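# Upright a sideways gift box and open its lid

## Task

A closed gift box is lying on one of its sides on the table. Turn it so it rests on its bottom, then open it so the lid reaches roughly upright (vertical) or tilts back past that. Concealed magnets keep the lid's flap closed, so some force is needed to break it free.

## Robot and tools

Robot: two UR-type arms, left_arm and right_arm, each ending in a sixteen-motor four-digit hand (three fingers and a thumb). right_arm has a right hand and left_arm a mirrored left hand. Bases in the scene frame: left_arm at (+0.063, +0.381, 0) m, right_arm at (-0.037, -0.457, 0) m. A camera stand sits behind the arms. Cameras: cam_head_left, cam_head_right, cam_left_wrist, cam_right_wrist, each 672x504.

Frames. The scene frame has its origin on the table top, halfway between the arms. +z is up, +x points out over the table, and left_arm is on the +y side. Reported hand positions (m), orientations (quat_wxyz) and velocities are in this frame and may be off by a few cm. Each hand has a hand point near the palm: its +z runs along straight fingers toward the tips, +y points out of the palm face, and +x runs across the palm away from the thumb on the right hand (toward the thumb on the left). Commanded offsets are given in the axes of that arm's current Hand target, not in the scene frame.

A row is always 48 numbers, each between -1 and 1, covering both arms even if one stays still. Layout: left dx, dy, dz, rx, ry, rz; then 16 left hand motor values; left current_limit; left speed; then the same 24 for the right arm. Pose values are offsets from the Hand target at the start of the action or move, not absolute places. 1.0 equals 0.6 m for dx/dy/dz and 180 degrees for rx/ry/rz, and the three rotation numbers form one rotation vector. Six zeros re-request the current Hand target. Orientation commands are clipped to within 32 degrees of the measured orientation each step.

Hand motor order: index_mcp, index_abd, index_pip, index_dip, middle_mcp, middle_abd, middle_pip, middle_dip, ring_mcp, ring_abd, ring_pip, ring_dip, thumb_cmc, thumb_axl, thumb_mcp, thumb_ipl. These are absolute goal angles scaled between each hinge's stops, not offsets. Lower values curl the fingers; straight is about +0.75 for _mcp, 0.00 for _abd, +0.58 for _pip, +0.70 for _dip. For the thumb, straight is +0.71 for thumb_cmc, +0.68 for thumb_axl, +0.23 for thumb_mcp and +0.17 for thumb_ipl; lowering thumb_cmc swings the thumb in front of the palm. A zero is a real goal. To keep a hand unchanged, send back its hand_goal values along with its hand_current_limit and hand_speed. current_limit maps -1..+1 to 0..550 mA and starts at +0.4. speed maps to (speed+1)/2 of 8.5 rad/s and starts at -0.6.

Tools:
- execute_actions(actions, cameras): actions is a list of actions. Each action holds up to 15 rows, one per 1/30 s step, and a short action repeats its last row. Every row in an action is measured from that action's start pose. An empty list returns the state plus images.
- move(target, speed, blend, stop_force, zero, blocking, cameras): target is a single 48-number row or a list of up to 15 rows. Every row is an offset from the Hand targets at the move's start. The hand point travels in a straight line; the whole move is capped at 10 s. speed is in m/s, 0.002 to 3.6, default 0.25; rotation is limited to twice that in rad/s. blend is in m and rounds corners in a list (default 0, which stops at each point). stop_force is 3 to 120 N and ends an arm's path when its wrist sensor feels that much push. zero (default true) re-zeros the sensor before the move. blocking=false returns early but cannot be combined with stop_force. Moves do not avoid obstacles or the other arm. Keep paths away from an arm's own base.
- wait(seconds 0 to 10, cameras): lets time pass while holding the last commands.
- stop(cameras): brakes a running move.
- zoom_image(camera, region [x0,y0,x1,y1] pixels, at most 504x504): gives a closer look at the latest image.
- zero_wrist_force(arm): re-zeros the force sensor for "left_arm" or "right_arm".
- read_manual(section): returns the licence texts only.
- finished_scene(scene 1 or 2): ends the scene for good. The goal must still hold once the robot lets go.

Results include Hand target (the last commanded pose after clipping; the next offsets count from here), end_effector_position/quat, joint positions/torques, Wrist force/torque (in the hand point axes; a third line shows the peak since the last report), and per-motor hand_goal, hand_measured, hand_current_ma and hand_state (moving, goal, blocked, overload). A move adds a "move:" line reporting done, off_target, moving, held or fault, plus any limits (paced = pose was clipped, held = steps were withheld). A hand may stop short of its Hand target; resend the missing distance as an offset.

Things to avoid:
- Force faults: about 150 N on an arm. Torque faults: wrist joints at 24.6 N m, larger joints at 132 N m. Either stops the arm for 10 s.
- Commanding a pose even slightly past a firm contact.
- Contact between the two arms or their hands.
- Hand motors held at 495 mA or more for 5 s, which shuts them down.
- Motors reaching 85 °C, which brakes the arm.
- Letting the box drop, slam or slide off the table, and releasing it while it is still moving.

Use slow approaches, stop_force when making contact, and gentle grips.

Each tool is called as name(argument=value, ...) on one line, values as JSON.

## Session

execute_actions(actions=[])

Scene clock: 0.00 s.
left_arm: end_effector_position=(+0.4723, +0.4477, +0.2300) hand_goal=(+0.754, +0.000, +0.576, +0.696, +0.754, +0.000, +0.576, +0.696, +0.754, +0.000, +0.576, +0.696, +0.714, +0.678, +0.226, +0.168) hand_measured=(+0.754, +0.000, +0.576, +0.696, +0.754, +0.000, +0.576, +0.696, +0.754, +0.000, +0.576, +0.696, +0.714, +0.678, +0.226, +0.168) hand_current_ma=(+0, +0, +0, +0, +0, +0, +0, +0, +0, +0, +0, +0, +0, +0, +0, +0) hand_state=(goal, goal, goal, goal, goal, goal, goal, goal, goal, goal, goal, goal, goal, goal, goal, goal) hand_current_limit=0.40 hand_speed=-0.60 end_effector_quat_wxyz=(+0.000, +0.023, +1.000, +0.000) | right_arm: end_effector_position=(+0.3695, -0.5417, +0.2300) hand_goal=(+0.754, +0.000, +0.576, +0.696, +0.754, +0.000, +0.576, +0.696, +0.754, +0.000, +0.576, +0.696, +0.714, +0.678, +0.226, +0.168) hand_measured=(+0.754, +0.000, +0.576, +0.696, +0.754, +0.000, +0.576, +0.696, +0.754, +0.000, +0.576, +0.696, +0.714, +0.678, +0.226, +0.168) hand_current_ma=(+0, +0, +0, +0, +0, +0, +0, +0, +0, +0, +0, +0, +0, +0, +0, +0) hand_state=(goal, goal, goal, goal, goal, goal, goal, goal, goal, goal, goal, goal, goal, goal, goal, goal) hand_current_limit=0.40 hand_speed=-0.60 end_effector_quat_wxyz=(+0.000, +1.000, +0.000, +0.000)
Joint positions: left_arm=[3.458 -1.419 -2.042 -1.252 1.571 -1.255] | right_arm=[-0.316 -1.723 2.042 -1.89 -1.571 1.255]
Joint velocities: within noise
Joint torques (N m): no reading
Motor temperatures (°C): left_arm=[29 31 31 42 36 39] | right_arm=[30 30 29 33 36 39]
Wrist force (N): no reading
Wrist torque (N m): no reading
Wrist force, peak (N): no reading
Hand target: left_arm +0.4723, +0.4477, +0.2300; +0.000, +0.023, +1.000, +0.000 | right_arm +0.3695, -0.5417, +0.2300; +0.000, +1.000, +0.000, +0.000

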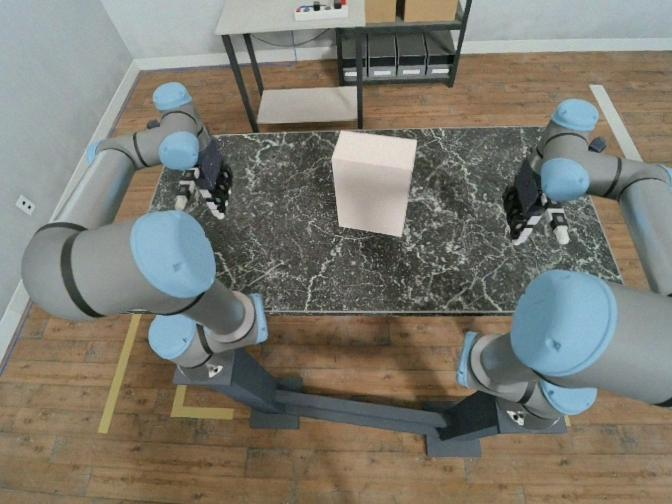

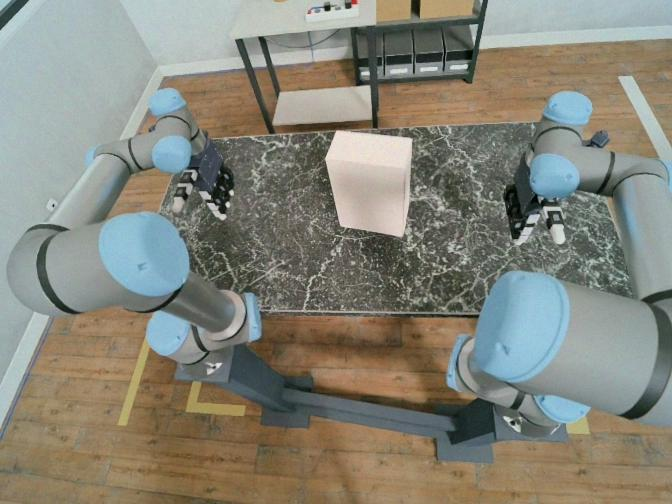

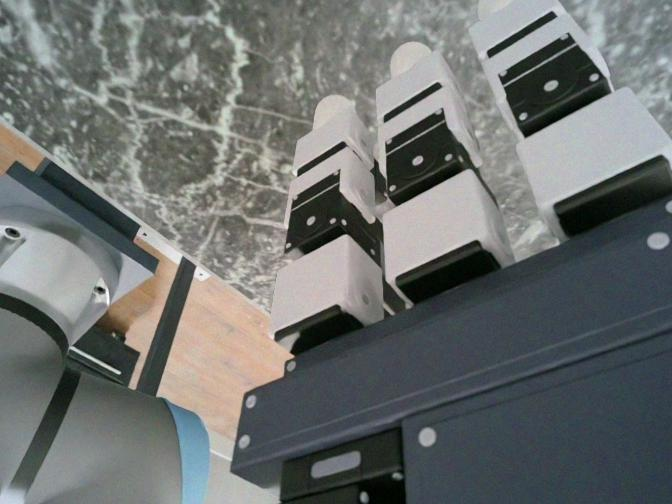

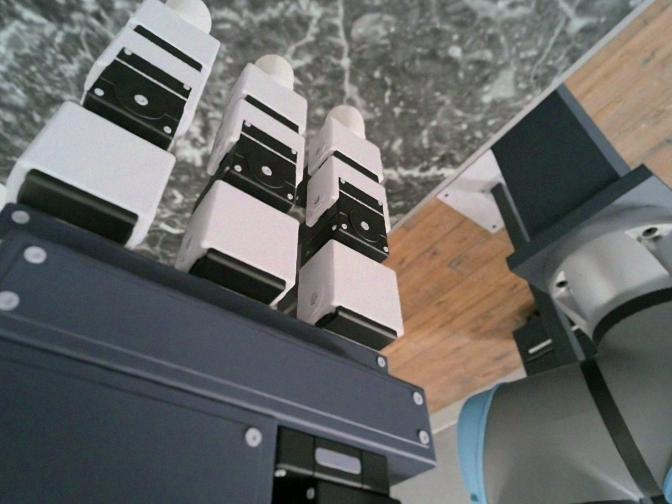

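zoom_image(camera="cam_head_left", region=[290, 110, 450, 250])

zoom_image(camera="cam_head_right", region=[290, 110, 450, 250])

Scaled by 3.150.

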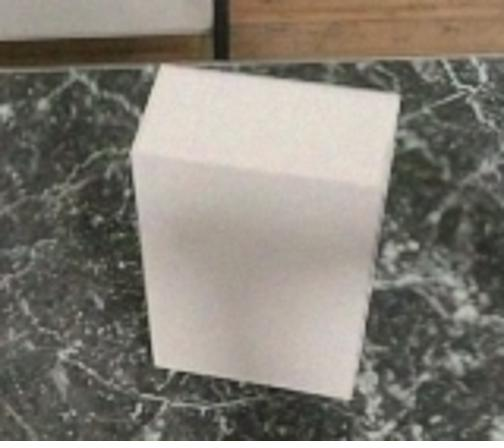

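Scaled by 3.150.

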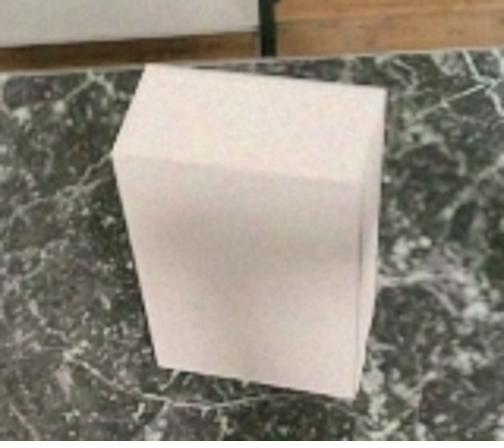

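move(target=[-0.397,-0.388,-0.117,0,0,0,0.754,0,0.576,0.696,0.754,0,0.576,0.696,0.754,0,0.576,0.696,0.714,0.678,0.226,0.168,0.4,-0.6,0.133,-0.309,-0.117,0,0,0.278,0.754,0,0.576,0.696,0.754,0,0.576,0.696,0.754,0,0.576,0.696,0.714,0.678,0.226,0.168,0.4,-0.6], speed=0.5, cameras=["all"])

Scene clock: 109.27 s.
left_arm: end_effector_position=(+0.6997, +0.2044, +0.3002) hand_goal=(+0.754, +0.000, +0.576, +0.696, +0.754, +0.000, +0.576, +0.696, +0.754, +0.000, +0.576, +0.696, +0.714, +0.678, +0.226, +0.168) hand_measured=(+0.754, +0.000, +0.576, +0.696, +0.754, +0.000, +0.576, +0.696, +0.754, +0.000, +0.576, +0.696, +0.714, +0.678, +0.224, +0.168) hand_current_ma=(-1, +0, +1, +0, -1, +0, +1, +0, -1, +0, +1, +0, +0, -1, -3, +0) hand_state=(goal, goal, goal, goal, goal, goal, goal, goal, goal, goal, goal, goal, goal, goal, goal, goal) hand_current_limit=0.40 hand_speed=-0.60 end_effector_quat_wxyz=(+0.000, +0.023, +1.000, +0.000) | right_arm: end_effector_position=(+0.4491, -0.3563, +0.3001) hand_goal=(+0.754, +0.000, +0.576, +0.696, +0.754, +0.000, +0.576, +0.696, +0.754, +0.000, +0.576, +0.696, +0.714, +0.678, +0.226, +0.168) hand_measured=(+0.754, +0.000, +0.576, +0.696, +0.754, +0.000, +0.576, +0.696, +0.754, +0.000, +0.576, +0.696, +0.714, +0.678, +0.224, +0.168) hand_current_ma=(+0, +0, +0, +0, +0, +0, +0, +0, +0, +0, +0, +0, +0, +0, +0, +0) hand_state=(goal, goal, goal, goal, goal, goal, goal, goal, goal, goal, goal, goal, goal, goal, goal, goal) hand_current_limit=0.40 hand_speed=-0.60 end_effector_quat_wxyz=(+0.000, +0.906, -0.422, +0.000)
Joint positions: left_arm=[2.996 -2.066 -1.092 -1.554 1.571 -1.717] | right_arm=[0.008 -1.386 1.515 -1.7 -1.571 2.451]
Joint torques (N m): left_arm=[5.09 35.75 26.01 2.73 0.26 1.49] | right_arm=[-8.97 -36.73 -26.96 -2.71 1.35 2.15]
Wrist force (N): left_arm=[0.4 -0.3 0.2] | right_arm=[0.0 0.1 0.2]
Wrist torque (N m): left_arm=[-0.05 -0.07 0.05] | right_arm=[0.06 -0.05 0.12]
Wrist force, peak (N): left_arm=[1.8 1.7 0.5] | right_arm=[-0.6 1.7 -0.2]
Hand target: left_arm +0.6998, +0.2044, +0.3002; +0.000, +0.023, +1.000, +0.000 | right_arm +0.4491, -0.3563, +0.3002; +0.000, +0.906, -0.423, +0.000
Off the commanded pose: left_arm 0.000 m, 0 deg | right_arm 0.000 m, 0 deg.
move: done

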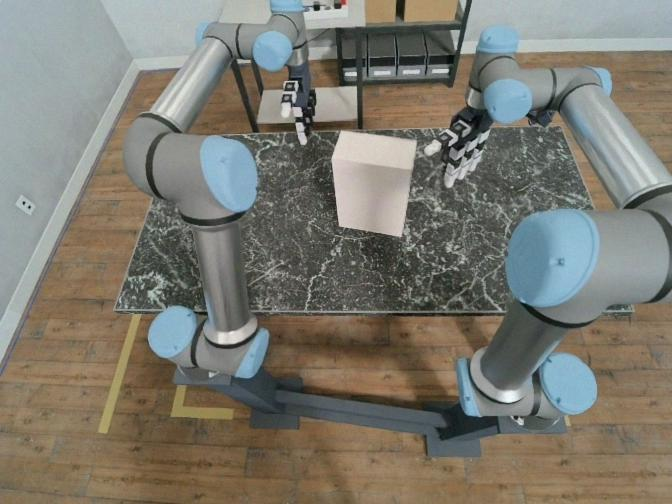

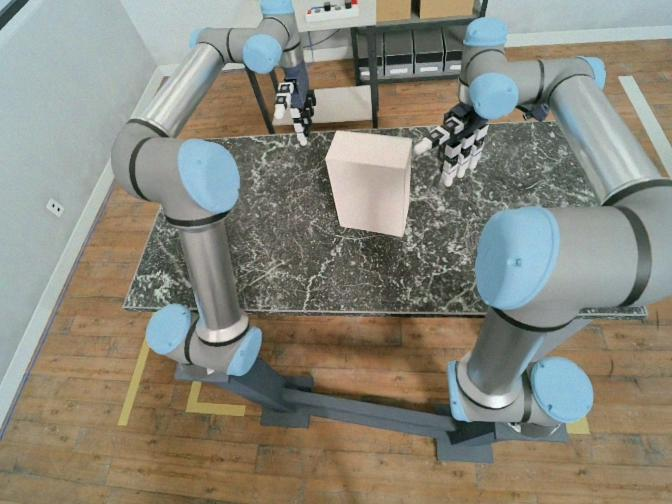

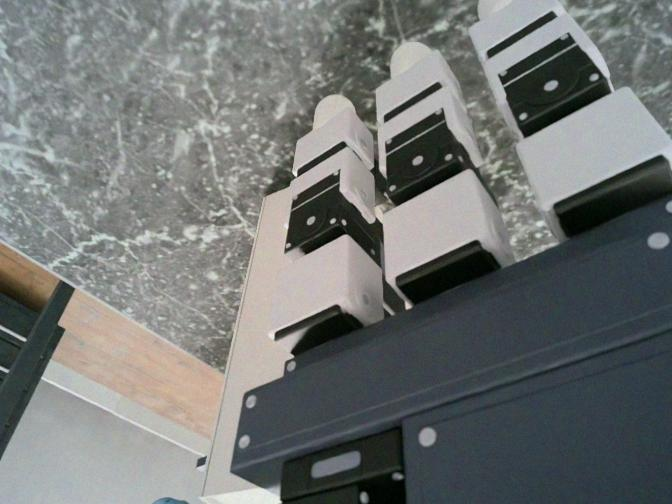

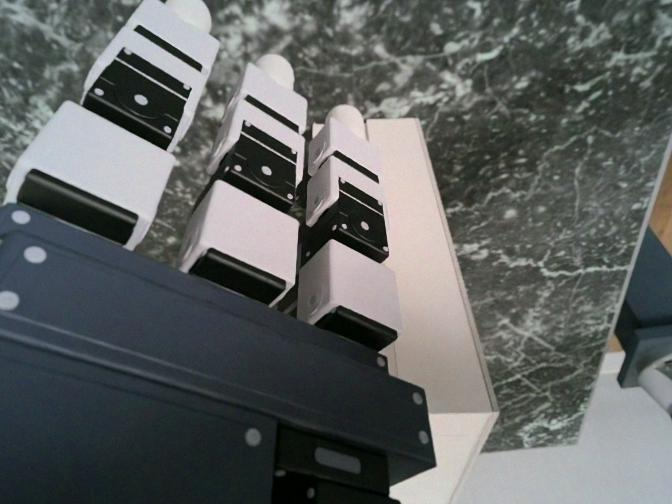

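zoom_image(camera="cam_right_wrist", region=[290, 90, 530, 504])

zoom_image(camera="cam_left_wrist", region=[180, 150, 400, 504])

Scaled by 1.217.

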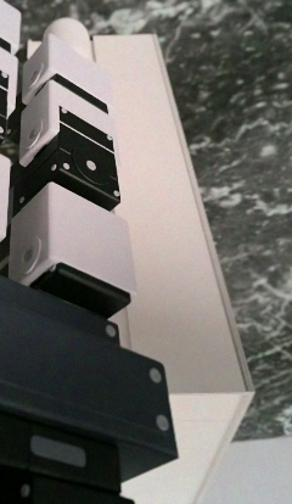

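Scaled by 1.424.

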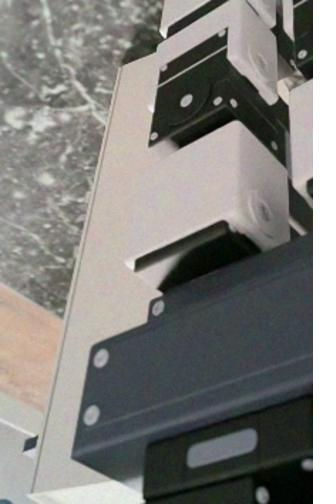

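move(target=[0,0.1,-0.08,0,0,-0.139,0.754,0,0.576,0.696,0.754,0,0.576,0.696,0.754,0,0.576,0.696,0.714,0.678,0.226,0.168,0.4,-0.6,0.134,0.047,-0.05,0,0,0.139,0.754,0,0.576,0.696,0.754,0,0.576,0.696,0.754,0,0.576,0.696,0.714,0.678,0.226,0.168,0.4,-0.6], speed=0.5, cameras=["cam_left_wrist","cam_right_wrist"])

Scene clock: 161.73 s.
left_arm: end_effector_position=(+0.7025, +0.2644, +0.3481) hand_goal=(+0.754, +0.000, +0.576, +0.696, +0.754, +0.000, +0.576, +0.696, +0.754, +0.000, +0.576, +0.696, +0.714, +0.678, +0.226, +0.168) hand_measured=(+0.754, +0.000, +0.576, +0.696, +0.754, +0.000, +0.576, +0.696, +0.754, +0.000, +0.576, +0.696, +0.714, +0.678, +0.224, +0.168) hand_current_ma=(-1, +0, +1, +0, -1, +0, +1, +0, -1, +0, +1, +0, +0, -1, -3, +0) hand_state=(goal, goal, goal, goal, goal, goal, goal, goal, goal, goal, goal, goal, goal, goal, goal, goal) hand_current_limit=0.40 hand_speed=-0.60 end_effector_quat_wxyz=(+0.000, -0.194, +0.981, +0.000) | right_arm: end_effector_position=(+0.4792, -0.4360, +0.3302) hand_goal=(+0.754, +0.000, +0.576, +0.696, +0.754, +0.000, +0.576, +0.696, +0.754, +0.000, +0.576, +0.696, +0.714, +0.678, +0.226, +0.168) hand_measured=(+0.754, +0.000, +0.576, +0.696, +0.754, +0.000, +0.576, +0.696, +0.754, +0.000, +0.576, +0.696, +0.714, +0.678, +0.224, +0.168) hand_current_ma=(+0, +0, +0, +0, +0, +0, +0, +0, +0, +0, +0, +0, +0, +0, +0, +0) hand_state=(goal, goal, goal, goal, goal, goal, goal, goal, goal, goal, goal, goal, goal, goal, goal, goal) hand_current_limit=0.40 hand_speed=-0.60 end_effector_quat_wxyz=(+0.000, +0.793, -0.609, +0.000)
Joint positions: left_arm=[3.11 -2.106 -0.908 -1.698 1.571 -2.038] | right_arm=[-0.188 -1.338 1.38 -1.612 -1.571 2.692]
Joint torques (N m): left_arm=[-7.85 52.16 20.88 3.76 1.9 -0.62] | right_arm=[3.42 -43.46 -17.12 -3.19 -1.66 -0.55]
Wrist force (N): left_arm=[0.2 -0.2 0.1] | right_arm=[-0.4 0.1 -0.2]
Wrist torque (N m): left_arm=[-0.02 -0.05 0.02] | right_arm=[0.08 0.07 0.14]
Wrist force, peak (N): left_arm=[0.8 -1.3 0.8] | right_arm=[-1.8 -0.3 0.5]
Hand target: left_arm +0.7025, +0.2643, +0.3482; +0.000, -0.195, +0.981, +0.000 | right_arm +0.4792, -0.4360, +0.3302; +0.000, +0.793, -0.609, +0.000
Off the commanded pose: left_arm 0.000 m, 0 deg | right_arm 0.000 m, 0 deg.
move: done
Images, in order (width x height): cam_left_wrist 672x504, cam_right_wrist 672x504.

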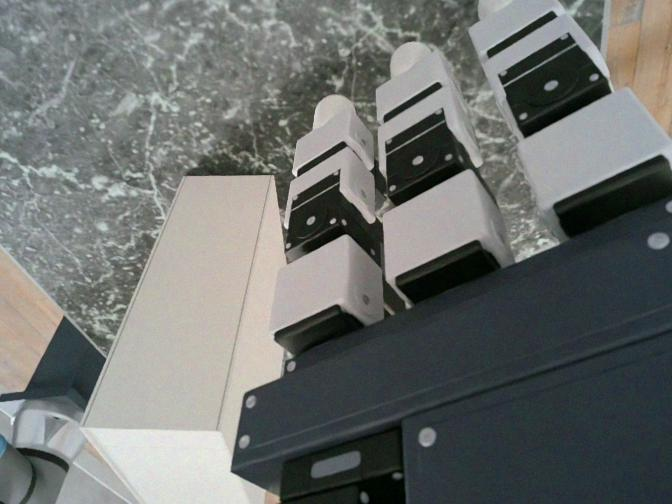

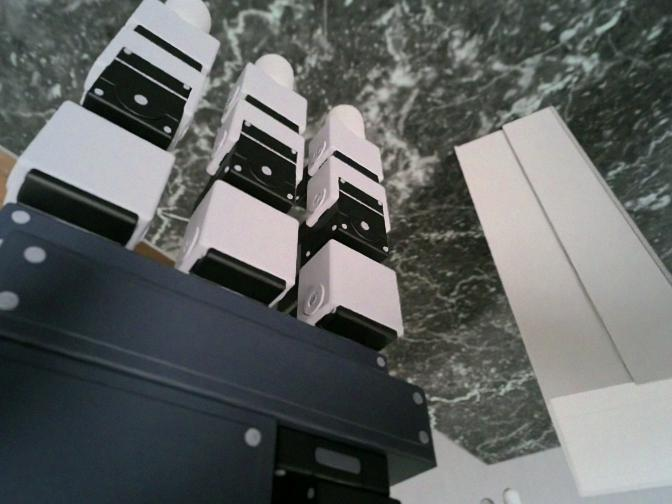

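zoom_image(camera="cam_left_wrist", region=[60, 150, 310, 504])

zoom_image(camera="cam_right_wrist", region=[430, 90, 672, 504])

Scaled by 1.424.

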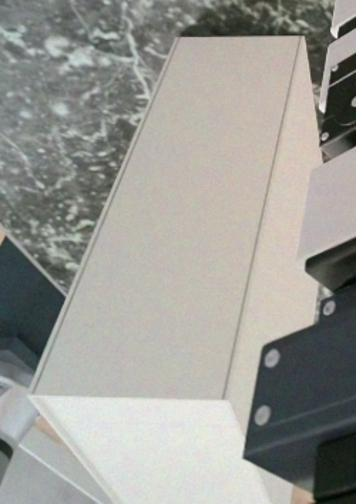

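Scaled by 1.217.

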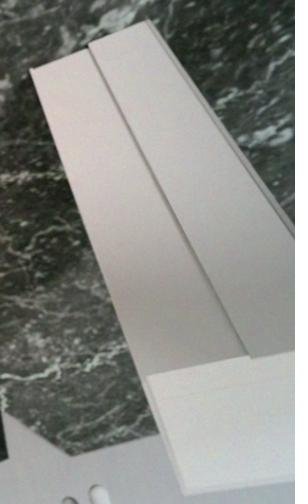

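wait(seconds=0, cameras=["cam_head_left","cam_head_right"])

zoom_image(camera="cam_head_left", region=[260, 70, 520, 265])

zoom_image(camera="cam_head_right", region=[260, 70, 520, 265])

Scene clock: 239.87 s.
left_arm: end_effector_position=(+0.7025, +0.2643, +0.3482) hand_goal=(+0.754, +0.000, +0.576, +0.696, +0.754, +0.000, +0.576, +0.696, +0.754, +0.000, +0.576, +0.696, +0.714, +0.678, +0.226, +0.168) hand_measured=(+0.754, +0.000, +0.576, +0.696, +0.754, +0.000, +0.576, +0.696, +0.754, +0.000, +0.576, +0.696, +0.714, +0.678, +0.224, +0.168) hand_current_ma=(-1, +0, +1, +0, -1, +0, +1, +0, -1, +0, +1, +0, +0, -1, -3, +0) hand_state=(goal, goal, goal, goal, goal, goal, goal, goal, goal, goal, goal, goal, goal, goal, goal, goal) hand_current_limit=0.40 hand_speed=-0.60 end_effector_quat_wxyz=(+0.000, -0.195, +0.981, +0.000) | right_arm: end_effector_position=(+0.4792, -0.4360, +0.3302) hand_goal=(+0.754, +0.000, +0.576, +0.696, +0.754, +0.000, +0.576, +0.696, +0.754, +0.000, +0.576, +0.696, +0.714, +0.678, +0.226, +0.168) hand_measured=(+0.754, +0.000, +0.576, +0.696, +0.754, +0.000, +0.576, +0.696, +0.754, +0.000, +0.576, +0.696, +0.714, +0.678, +0.224, +0.168) hand_current_ma=(+0, +0, +0, +0, +0, +0, +0, +0, +0, +0, +0, +0, +0, +0, +0, +0) hand_state=(goal, goal, goal, goal, goal, goal, goal, goal, goal, goal, goal, goal, goal, goal, goal, goal) hand_current_limit=0.40 hand_speed=-0.60 end_effector_quat_wxyz=(+0.000, +0.793, -0.609, +0.000)
Joint positions: left_arm=[3.11 -2.106 -0.908 -1.698 1.571 -2.039] | right_arm=[-0.188 -1.338 1.38 -1.612 -1.571 2.693]
Joint torques (N m): left_arm=[-9.71 51.21 24.26 0.61 1.98 -2.01] | right_arm=[-7.6 -43.14 -14.77 -1.72 -1.71 1.91]
Wrist force (N): left_arm=[0.3 -0.5 -0.2] | right_arm=[-0.3 0.1 0.0]
Wrist torque (N m): left_arm=[-0.04 -0.06 0.03] | right_arm=[0.06 0.06 0.15]
Wrist force, peak (N): left_arm=[0.3 -0.6 0.5] | right_arm=[-0.6 0.1 0.0]
Hand target: left_arm +0.7025, +0.2643, +0.3482; +0.000, -0.195, +0.981, +0.000 | right_arm +0.4792, -0.4360, +0.3302; +0.000, +0.793, -0.609, +0.000
Off the commanded pose: left_arm 0.000 m, 0 deg | right_arm 0.000 m, 0 deg.
Images, in order (width x height): cam_head_left 672x504, cam_head_right 672x504.

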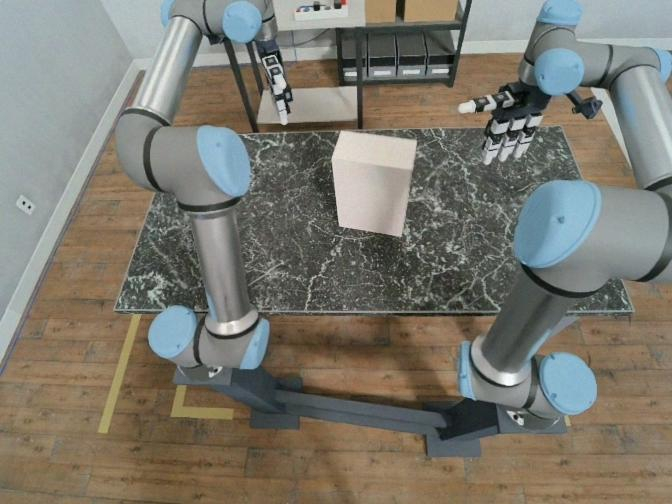

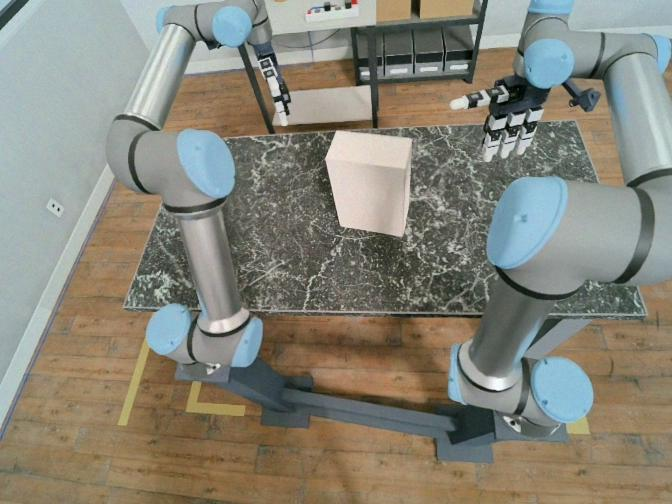

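Scaled by 1.938.

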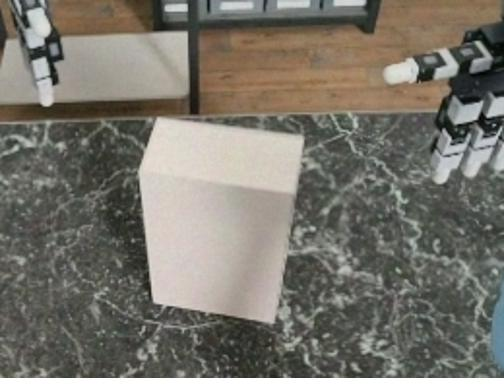

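Scaled by 1.938.

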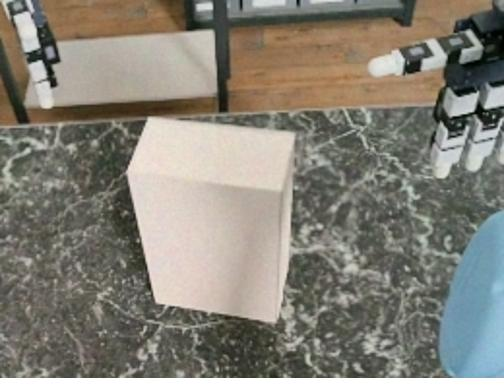

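move(target=[0.248,-0.163,0.153,0,0,-0.809,0.753,0,-0.883,-0.464,0.548,0,0.139,0.261,0.753,0,-0.883,-0.464,0.714,0.678,0.226,0.168,0.4,-0.6,-0.216,-0.122,0.123,0,0,0.649,0.753,0,-0.883,-0.464,0.548,0,0.139,0.261,0.753,0,-0.883,-0.464,0.714,0.678,0.226,0.168,0.4,-0.6], speed=0.7, cameras=["all"])

zoom_image(camera="cam_head_left", region=[260, 70, 520, 265])

zoom_image(camera="cam_head_right", region=[260, 70, 520, 265])

Scene clock: 426.27 s.
left_arm: end_effector_position=(+0.6022, +0.1171, +0.2564) hand_goal=(+0.754, +0.000, -0.882, -0.464, +0.548, +0.000, +0.140, +0.262, +0.754, +0.000, -0.882, -0.464, +0.714, +0.678, +0.226, +0.168) hand_measured=(+0.754, +0.000, -0.874, -0.462, +0.552, +0.000, +0.146, +0.266, +0.754, +0.000, -0.876, -0.462, +0.714, +0.678, +0.224, +0.168) hand_current_ma=(-1, +0, +12, +3, +7, +0, +9, +4, -1, +0, +10, +3, +0, -1, -3, +0) hand_state=(goal, goal, goal, goal, goal, goal, goal, goal, goal, goal, goal, goal, goal, goal, goal, goal) hand_current_limit=0.40 hand_speed=-0.60 end_effector_quat_wxyz=(+0.000, +0.995, -0.104, +0.000) | right_arm: end_effector_position=(+0.5163, -0.2918, +0.2564) hand_goal=(+0.754, +0.000, -0.882, -0.464, +0.548, +0.000, +0.140, +0.262, +0.754, +0.000, -0.882, -0.464, +0.714, +0.678, +0.226, +0.168) hand_measured=(+0.754, +0.000, -0.874, -0.462, +0.554, +0.000, +0.146, +0.266, +0.754, +0.000, -0.876, -0.462, +0.714, +0.678, +0.224, +0.168) hand_current_ma=(+0, +0, +1, +0, +1, +0, +1, +0, +0, +0, +1, +0, +0, +0, +0, +0) hand_state=(goal, goal, goal, goal, goal, goal, goal, goal, goal, goal, goal, goal, goal, goal, goal, goal) hand_current_limit=0.40 hand_speed=-0.60 end_effector_quat_wxyz=(+0.000, +0.103, +0.995, +0.000)
Joint positions: left_arm=[3.108 -1.73 -1.659 -1.323 1.571 -4.583] | right_arm=[-0.092 -1.512 1.772 -1.831 -1.571 4.827]
Joint torques (N m): left_arm=[8.86 22.93 21.84 0.25 0.33 -1.41] | right_arm=[-9.03 -16.24 -31.53 -1.22 -0.19 1.43]
Wrist force (N): left_arm=[0.2 -0.2 -0.2] | right_arm=[-0.1 0.0 0.0]
Wrist torque (N m): left_arm=[0.07 -0.06 0.01] | right_arm=[0.09 0.06 0.17]
Wrist force, peak (N): left_arm=[0.5 -0.6 0.4] | right_arm=[0.5 1.0 0.4]
Hand target: left_arm +0.6023, +0.1172, +0.2564; +0.000, +0.995, -0.104, +0.000 | right_arm +0.5164, -0.2919, +0.2564; +0.000, +0.103, +0.995, +0.000
Off the commanded pose: left_arm 0.000 m, 0 deg | right_arm 0.000 m, 0 deg.
move: done

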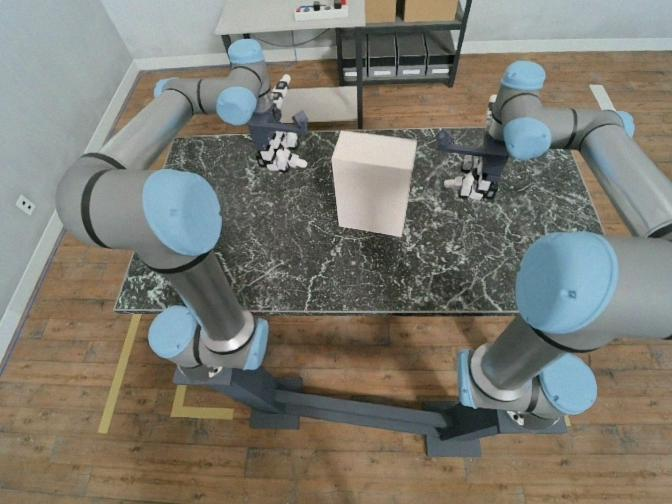

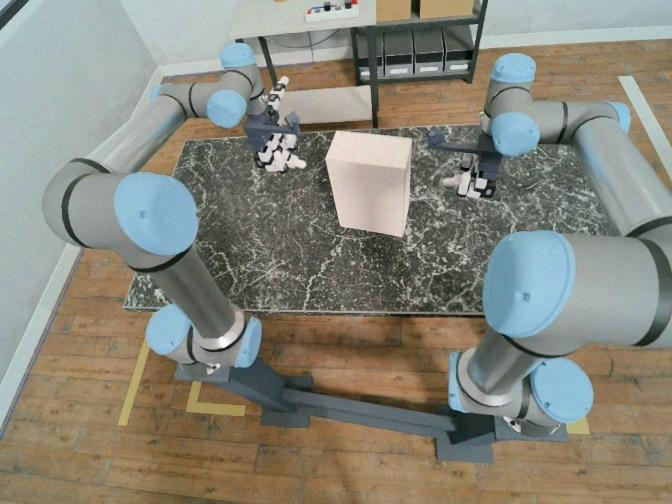

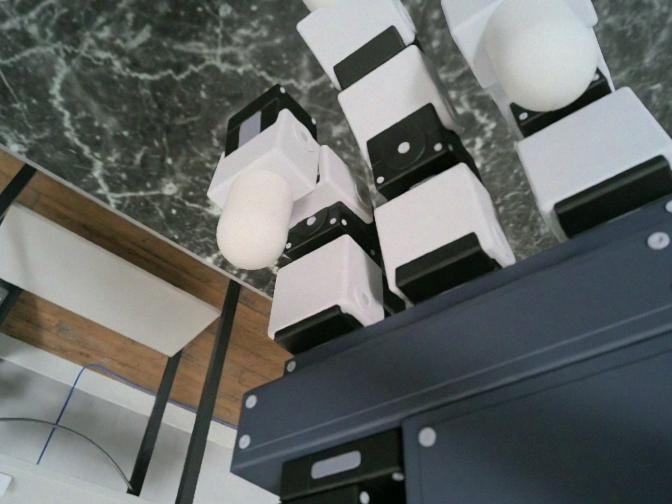

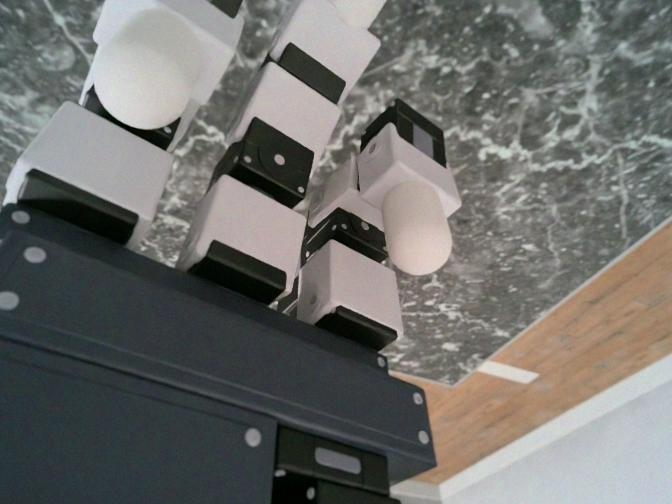

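Scaled by 1.938.

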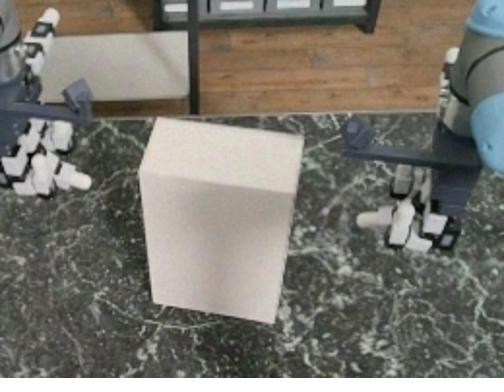

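Scaled by 1.938.

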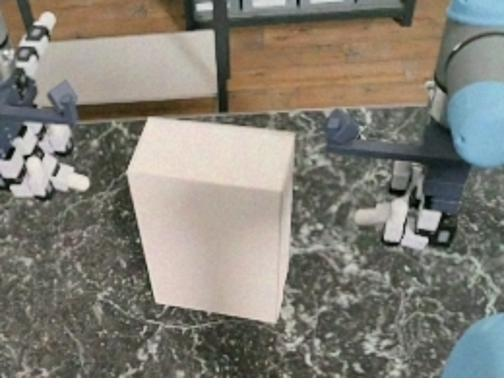

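move(target=[0,0.133,0,0,0,0,0.753,0,-0.883,-0.464,0.548,0,0.139,0.261,0.753,0,-0.883,-0.464,0.714,0.678,0.226,0.168,0.4,-0.6,0,0.133,0,0,0,0,0.753,0,-0.883,-0.464,0.548,0,0.139,0.261,0.753,0,-0.883,-0.464,0.714,0.678,0.226,0.168,0.4,-0.6], speed=0.2, stop_force=4, cameras=["all"])

zoom_image(camera="cam_head_left", region=[280, 90, 480, 250])

zoom_image(camera="cam_head_right", region=[280, 90, 480, 250])

Scene clock: 446.73 s.
left_arm: end_effector_position=(+0.5858, +0.0391, +0.2564) hand_goal=(+0.754, +0.000, -0.882, -0.464, +0.548, +0.000, +0.140, +0.262, +0.754, +0.000, -0.882, -0.464, +0.714, +0.678, +0.226, +0.168) hand_measured=(+0.754, +0.000, -0.874, -0.462, +0.552, +0.000, +0.146, +0.266, +0.754, +0.000, -0.876, -0.462, +0.714, +0.678, +0.224, +0.168) hand_current_ma=(+0, +0, +12, +3, +5, +0, +8, +4, +0, +0, +9, +3, +0, -1, -3, +0) hand_state=(goal, goal, goal, goal, goal, goal, goal, goal, goal, goal, goal, goal, goal, goal, goal, goal) hand_current_limit=0.40 hand_speed=-0.60 end_effector_quat_wxyz=(+0.000, +0.995, -0.104, +0.000) | right_arm: end_effector_position=(+0.5328, -0.2138, +0.2564) hand_goal=(+0.754, +0.000, -0.882, -0.464, +0.548, +0.000, +0.140, +0.262, +0.754, +0.000, -0.882, -0.464, +0.714, +0.678, +0.226, +0.168) hand_measured=(+0.754, +0.000, -0.876, -0.462, +0.552, +0.000, +0.144, +0.266, +0.754, +0.000, -0.876, -0.462, +0.714, +0.678, +0.224, +0.168) hand_current_ma=(+0, +0, +1, +0, +1, +0, +1, +0, +0, +0, +1, +0, +0, +0, +0, +0) hand_state=(goal, goal, goal, goal, goal, goal, goal, goal, goal, goal, goal, goal, goal, goal, goal, goal) hand_current_limit=0.40 hand_speed=-0.60 end_effector_quat_wxyz=(+0.000, +0.103, +0.995, +0.000)
Joint positions: left_arm=[2.964 -1.763 -1.619 -1.33 1.571 -4.727] | right_arm=[0.058 -1.431 1.682 -1.822 -1.571 4.978]
Joint torques (N m): left_arm=[-9.88 37.64 14.21 4.61 1.92 -2.05] | right_arm=[10.48 -38.73 -21.96 -3.64 1.04 1.95]
Wrist force (N): left_arm=[0.2 0.1 0.1] | right_arm=[-0.3 0.3 -0.4]
Wrist torque (N m): left_arm=[0.07 -0.05 0.01] | right_arm=[0.18 0.04 0.13]
Wrist force, peak (N): left_arm=[-0.1 -2.2 0.0] | right_arm=[0.2 2.0 -0.3]
Hand target: left_arm +0.5858, +0.0391, +0.2564; +0.000, +0.995, -0.104, +0.000 | right_arm +0.5328, -0.2138, +0.2564; +0.000, +0.103, +0.995, +0.000
Off the commanded pose: left_arm 0.000 m, 0 deg | right_arm 0.000 m, 0 deg.
move: done

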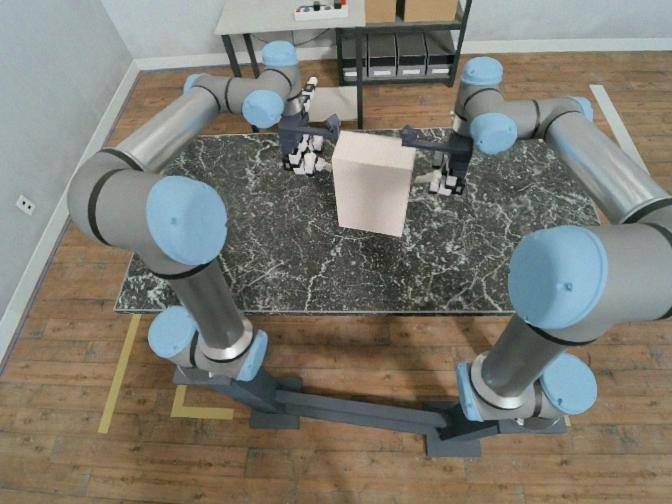

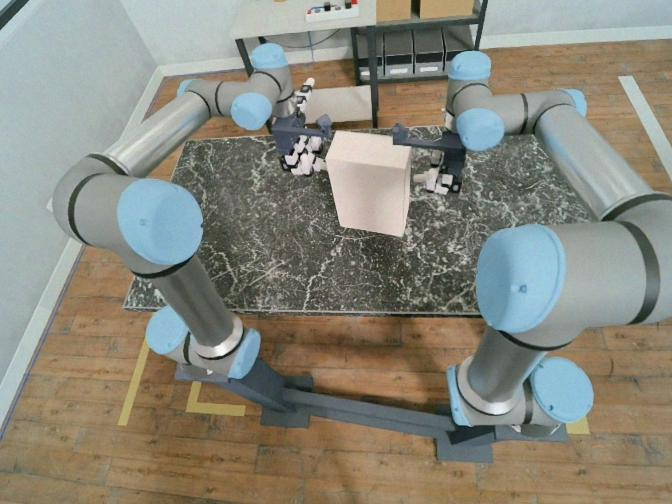

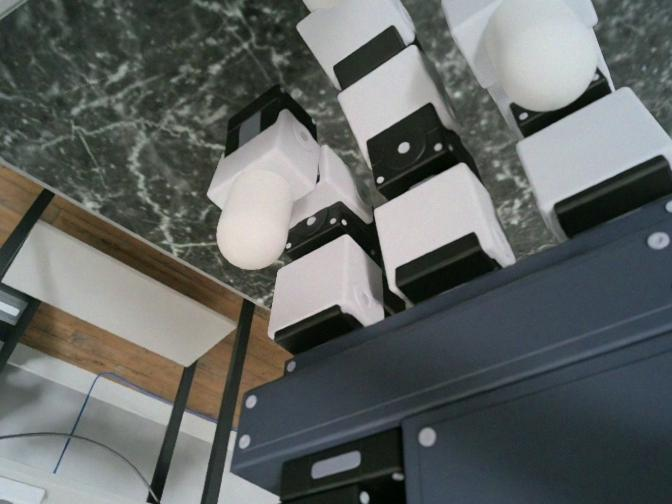

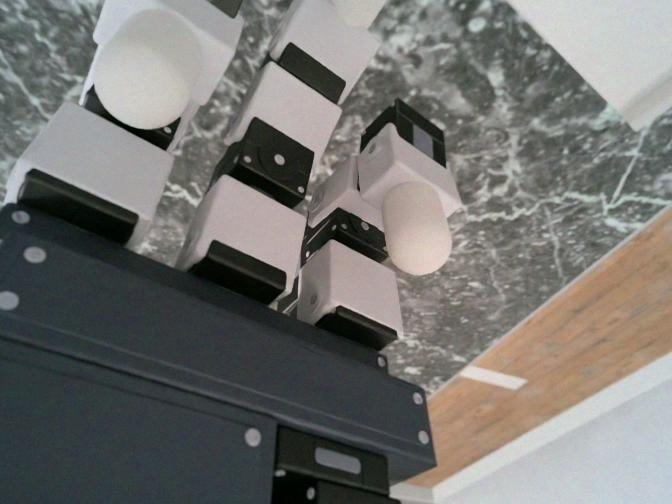

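Scaled by 2.520.

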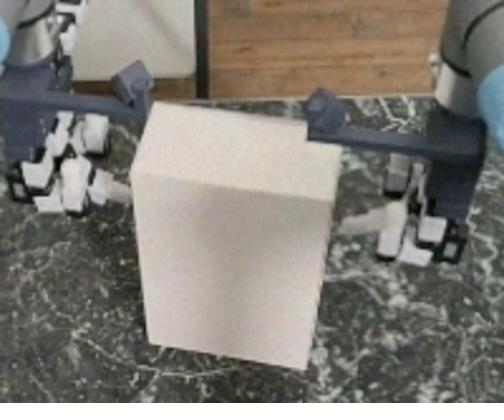

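Scaled by 2.520.

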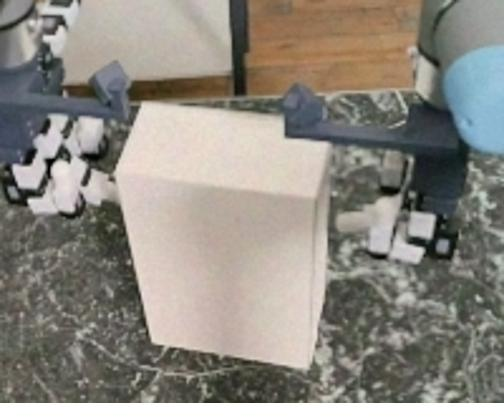

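move(target=[0,0,0,0,0,0,0.753,0,-0.883,-0.464,0.068,0,0.139,0.261,0.753,0,-0.883,-0.464,0.714,0.678,0.226,0.168,0.7,-0.93,0,0,0,0,0,0,0.753,0,-0.883,-0.464,0.068,0,0.139,0.261,0.753,0,-0.883,-0.464,0.714,0.678,0.226,0.168,0.7,-0.93], cameras=["all"])

zoom_image(camera="cam_head_left", region=[280, 90, 480, 250])

Scene clock: 465.60 s.
left_arm: end_effector_position=(+0.5858, +0.0391, +0.2564) hand_goal=(+0.754, +0.000, -0.882, -0.464, +0.068, +0.000, +0.140, +0.262, +0.754, +0.000, -0.882, -0.464, +0.714, +0.678, +0.226, +0.168) hand_measured=(+0.754, +0.000, -0.874, -0.462, +0.304, +0.000, +0.166, +0.266, +0.754, +0.000, -0.876, -0.462, +0.714, +0.678, +0.224, +0.168) hand_current_ma=(+0, +0, +12, +3, +467, +0, +57, +5, +0, +0, +9, +3, +0, -1, -3, +0) hand_state=(goal, goal, goal, goal, blocked, goal, blocked, goal, goal, goal, goal, goal, goal, goal, goal, goal) hand_current_limit=0.70 hand_speed=-0.93 end_effector_quat_wxyz=(+0.000, +0.995, -0.104, +0.000) | right_arm: end_effector_position=(+0.5328, -0.2138, +0.2564) hand_goal=(+0.754, +0.000, -0.882, -0.464, +0.068, +0.000, +0.140, +0.262, +0.754, +0.000, -0.882, -0.464, +0.714, +0.678, +0.226, +0.168) hand_measured=(+0.754, +0.000, -0.876, -0.462, +0.370, +0.000, +0.176, +0.276, +0.754, +0.000, -0.876, -0.462, +0.714, +0.678, +0.224, +0.168) hand_current_ma=(+0, +0, +1, +0, +468, +0, +27, +5, +0, +0, +1, +0, +0, +0, +0, +0) hand_state=(goal, goal, goal, goal, blocked, goal, blocked, goal, goal, goal, goal, goal, goal, goal, goal, goal) hand_current_limit=0.70 hand_speed=-0.93 end_effector_quat_wxyz=(+0.000, +0.103, +0.995, +0.000)
Joint positions: left_arm=[2.964 -1.763 -1.619 -1.33 1.571 -4.727] | right_arm=[0.058 -1.431 1.682 -1.822 -1.571 4.978]
Joint torques (N m): left_arm=[-9.62 36.75 14.46 4.28 -0.28 -2.01] | right_arm=[9.97 -38.61 -29.06 -3.67 1.34 1.98]
Wrist force (N): left_arm=[0.2 -5.2 0.8] | right_arm=[-0.1 -4.7 1.0]
Wrist torque (N m): left_arm=[0.19 -0.05 0.14] | right_arm=[0.53 -0.04 0.05]
Wrist force, peak (N): left_arm=[0.3 -5.2 0.9] | right_arm=[-0.2 -5.1 1.0]
Hand target: left_arm +0.5858, +0.0391, +0.2564; +0.000, +0.995, -0.104, +0.000 | right_arm +0.5328, -0.2138, +0.2564; +0.000, +0.103, +0.995, +0.000
Off the commanded pose: left_arm 0.000 m, 0 deg | right_arm 0.000 m, 0 deg.
move: done

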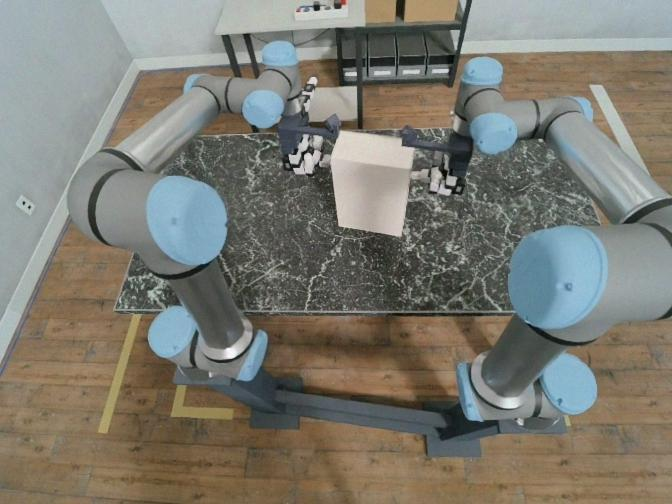

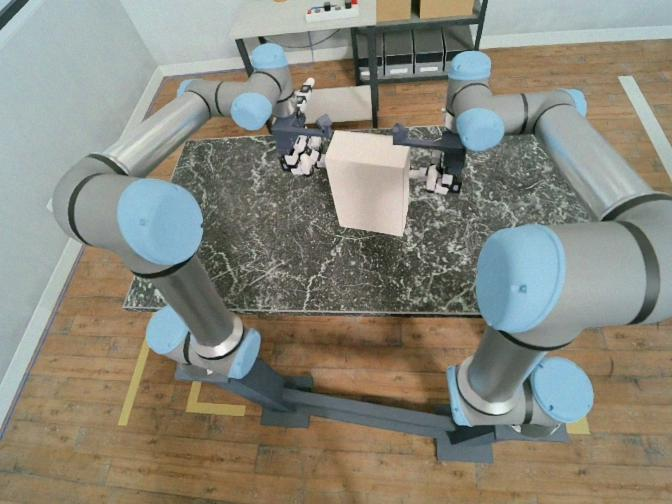

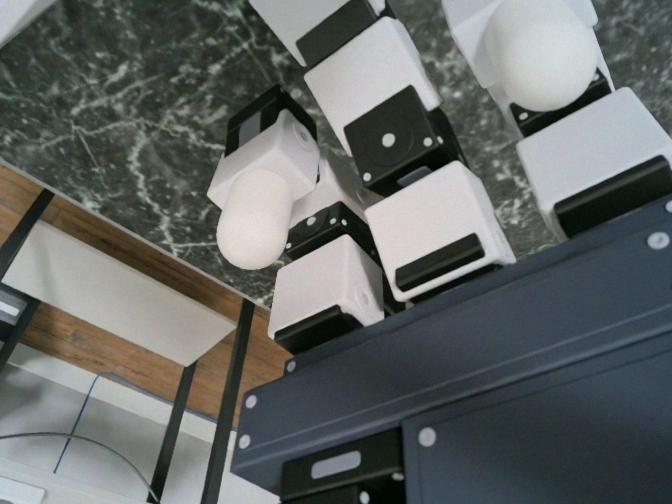

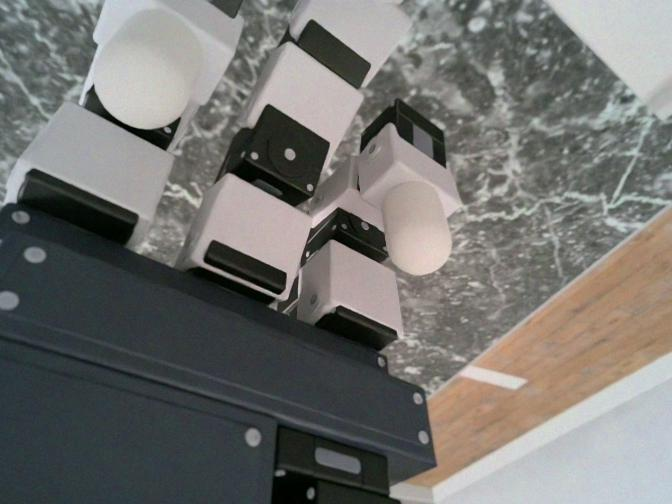

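Scaled by 2.520.

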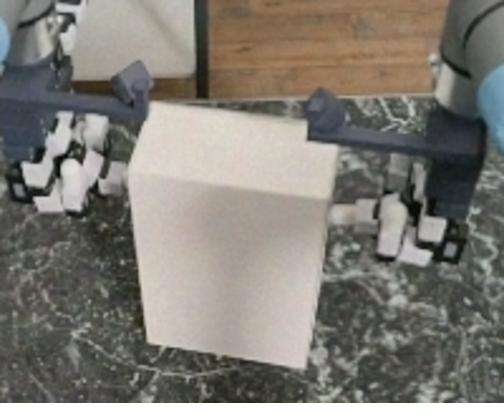

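move(target=[0,0,-0.04,0,0,0,0.753,0,-0.883,-0.464,0.068,0,0.139,0.261,0.753,0,-0.883,-0.464,0.714,0.678,0.226,0.168,0.7,-0.93,0,0,-0.04,0,0,0,0.753,0,-0.883,-0.464,0.068,0,0.139,0.261,0.753,0,-0.883,-0.464,0.714,0.678,0.226,0.168,0.7,-0.93], speed=0.06, cameras=["all"])

zoom_image(camera="cam_head_left", region=[280, 90, 480, 250])

Scene clock: 475.07 s.
left_arm: end_effector_position=(+0.5857, +0.0391, +0.2805) hand_goal=(+0.754, +0.000, -0.882, -0.464, +0.068, +0.000, +0.140, +0.262, +0.754, +0.000, -0.882, -0.464, +0.714, +0.678, +0.226, +0.168) hand_measured=(+0.754, +0.000, -0.874, -0.462, +0.304, +0.000, +0.182, +0.276, +0.754, +0.000, -0.876, -0.462, +0.714, +0.678, +0.224, +0.168) hand_current_ma=(+0, +0, +12, +3, +467, +0, +105, +26, +0, +0, +9, +3, +0, -1, -3, +0) hand_state=(goal, goal, goal, goal, blocked, goal, blocked, goal, goal, goal, goal, goal, goal, goal, goal, goal) hand_current_limit=0.70 hand_speed=-0.93 end_effector_quat_wxyz=(+0.000, +0.995, -0.104, +0.000) end_effector_velocity=(+0.000, +0.000, -0.002) end_effector_angular_velocity=(+0.000, -0.001, -0.001) | right_arm: end_effector_position=(+0.5328, -0.2138, +0.2806) hand_goal=(+0.754, +0.000, -0.882, -0.464, +0.068, +0.000, +0.140, +0.262, +0.754, +0.000, -0.882, -0.464, +0.714, +0.678, +0.226, +0.168) hand_measured=(+0.754, +0.000, -0.876, -0.462, +0.366, +0.000, +0.180, +0.284, +0.754, +0.000, -0.876, -0.462, +0.714, +0.678, +0.224, +0.168) hand_current_ma=(+0, +0, +1, +0, +467, +0, +32, +10, +0, +0, +1, +0, +0, +0, +0, +0) hand_state=(goal, goal, goal, goal, blocked, goal, blocked, blocked, goal, goal, goal, goal, goal, goal, goal, goal) hand_current_limit=0.70 hand_speed=-0.93 end_effector_quat_wxyz=(+0.000, +0.103, +0.995, +0.000) end_effector_velocity=(+0.000, -0.001, -0.001) end_effector_angular_velocity=(+0.000, -0.002, -0.001)
Joint positions: left_arm=[2.964 -1.751 -1.571 -1.39 1.571 -4.727] | right_arm=[0.058 -1.444 1.633 -1.761 -1.571 4.978]
Joint velocities: left_arm=[0 -0.001 -0.003 0.005 0 0.001] | right_arm=[-0.001 -0.001 0.004 -0.005 0 -0.001]
Joint torques (N m): left_arm=[-8.84 23.14 14.48 4.73 -1.99 -1.79] | right_arm=[10.1 -20.45 -15.52 -4.36 2.37 1.98]
Wrist force (N): left_arm=[0.4 -4.0 2.0] | right_arm=[0.2 -3.6 2.2]
Wrist torque (N m): left_arm=[0.23 -0.02 0.11] | right_arm=[0.39 -0.15 0.12]
Wrist force, peak (N): left_arm=[0.6 -5.2 1.2] | right_arm=[-0.1 -5.2 1.2]
Hand target: left_arm +0.5858, +0.0391, +0.2804; +0.000, +0.995, -0.104, +0.000 | right_arm +0.5328, -0.2138, +0.2804; +0.000, +0.103, +0.995, +0.000
Off the commanded pose: left_arm 0.000 m, 0 deg | right_arm 0.000 m, 0 deg.
move: done

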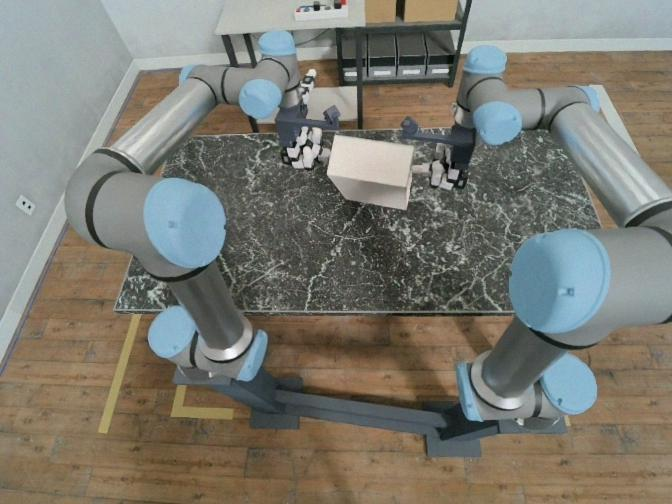

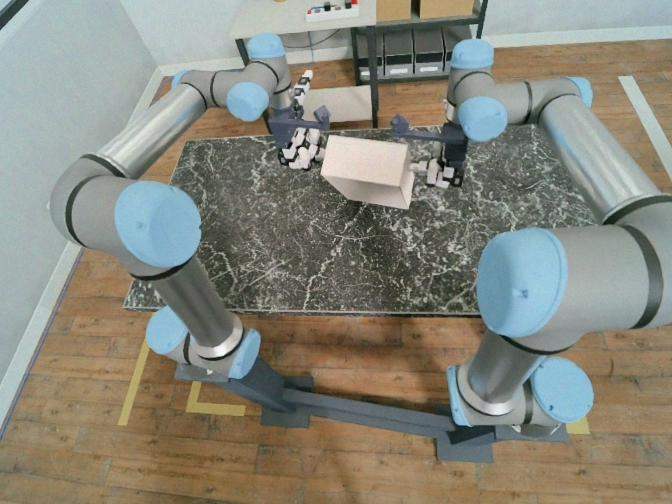

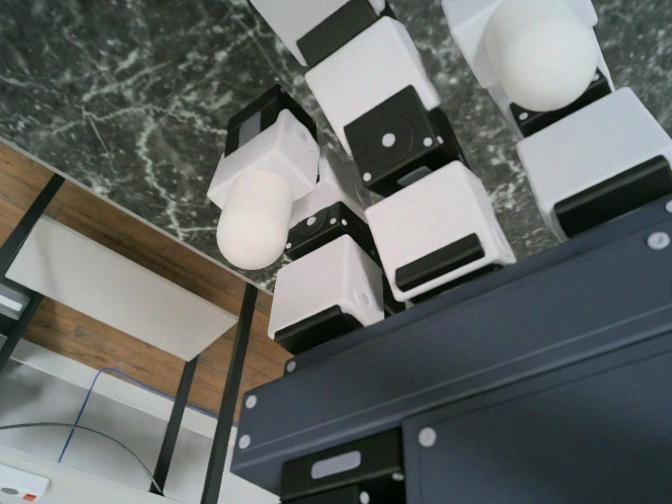

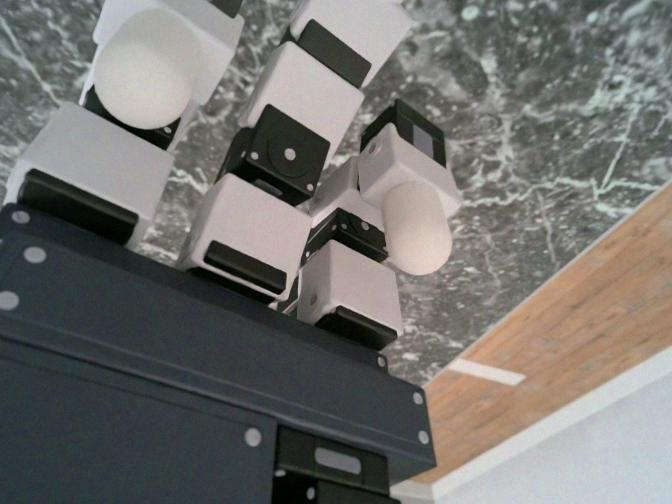

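Scaled by 2.520.

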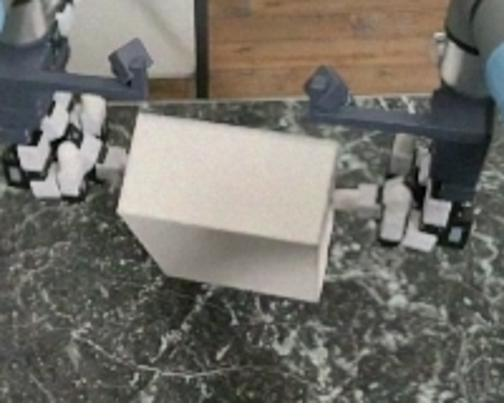

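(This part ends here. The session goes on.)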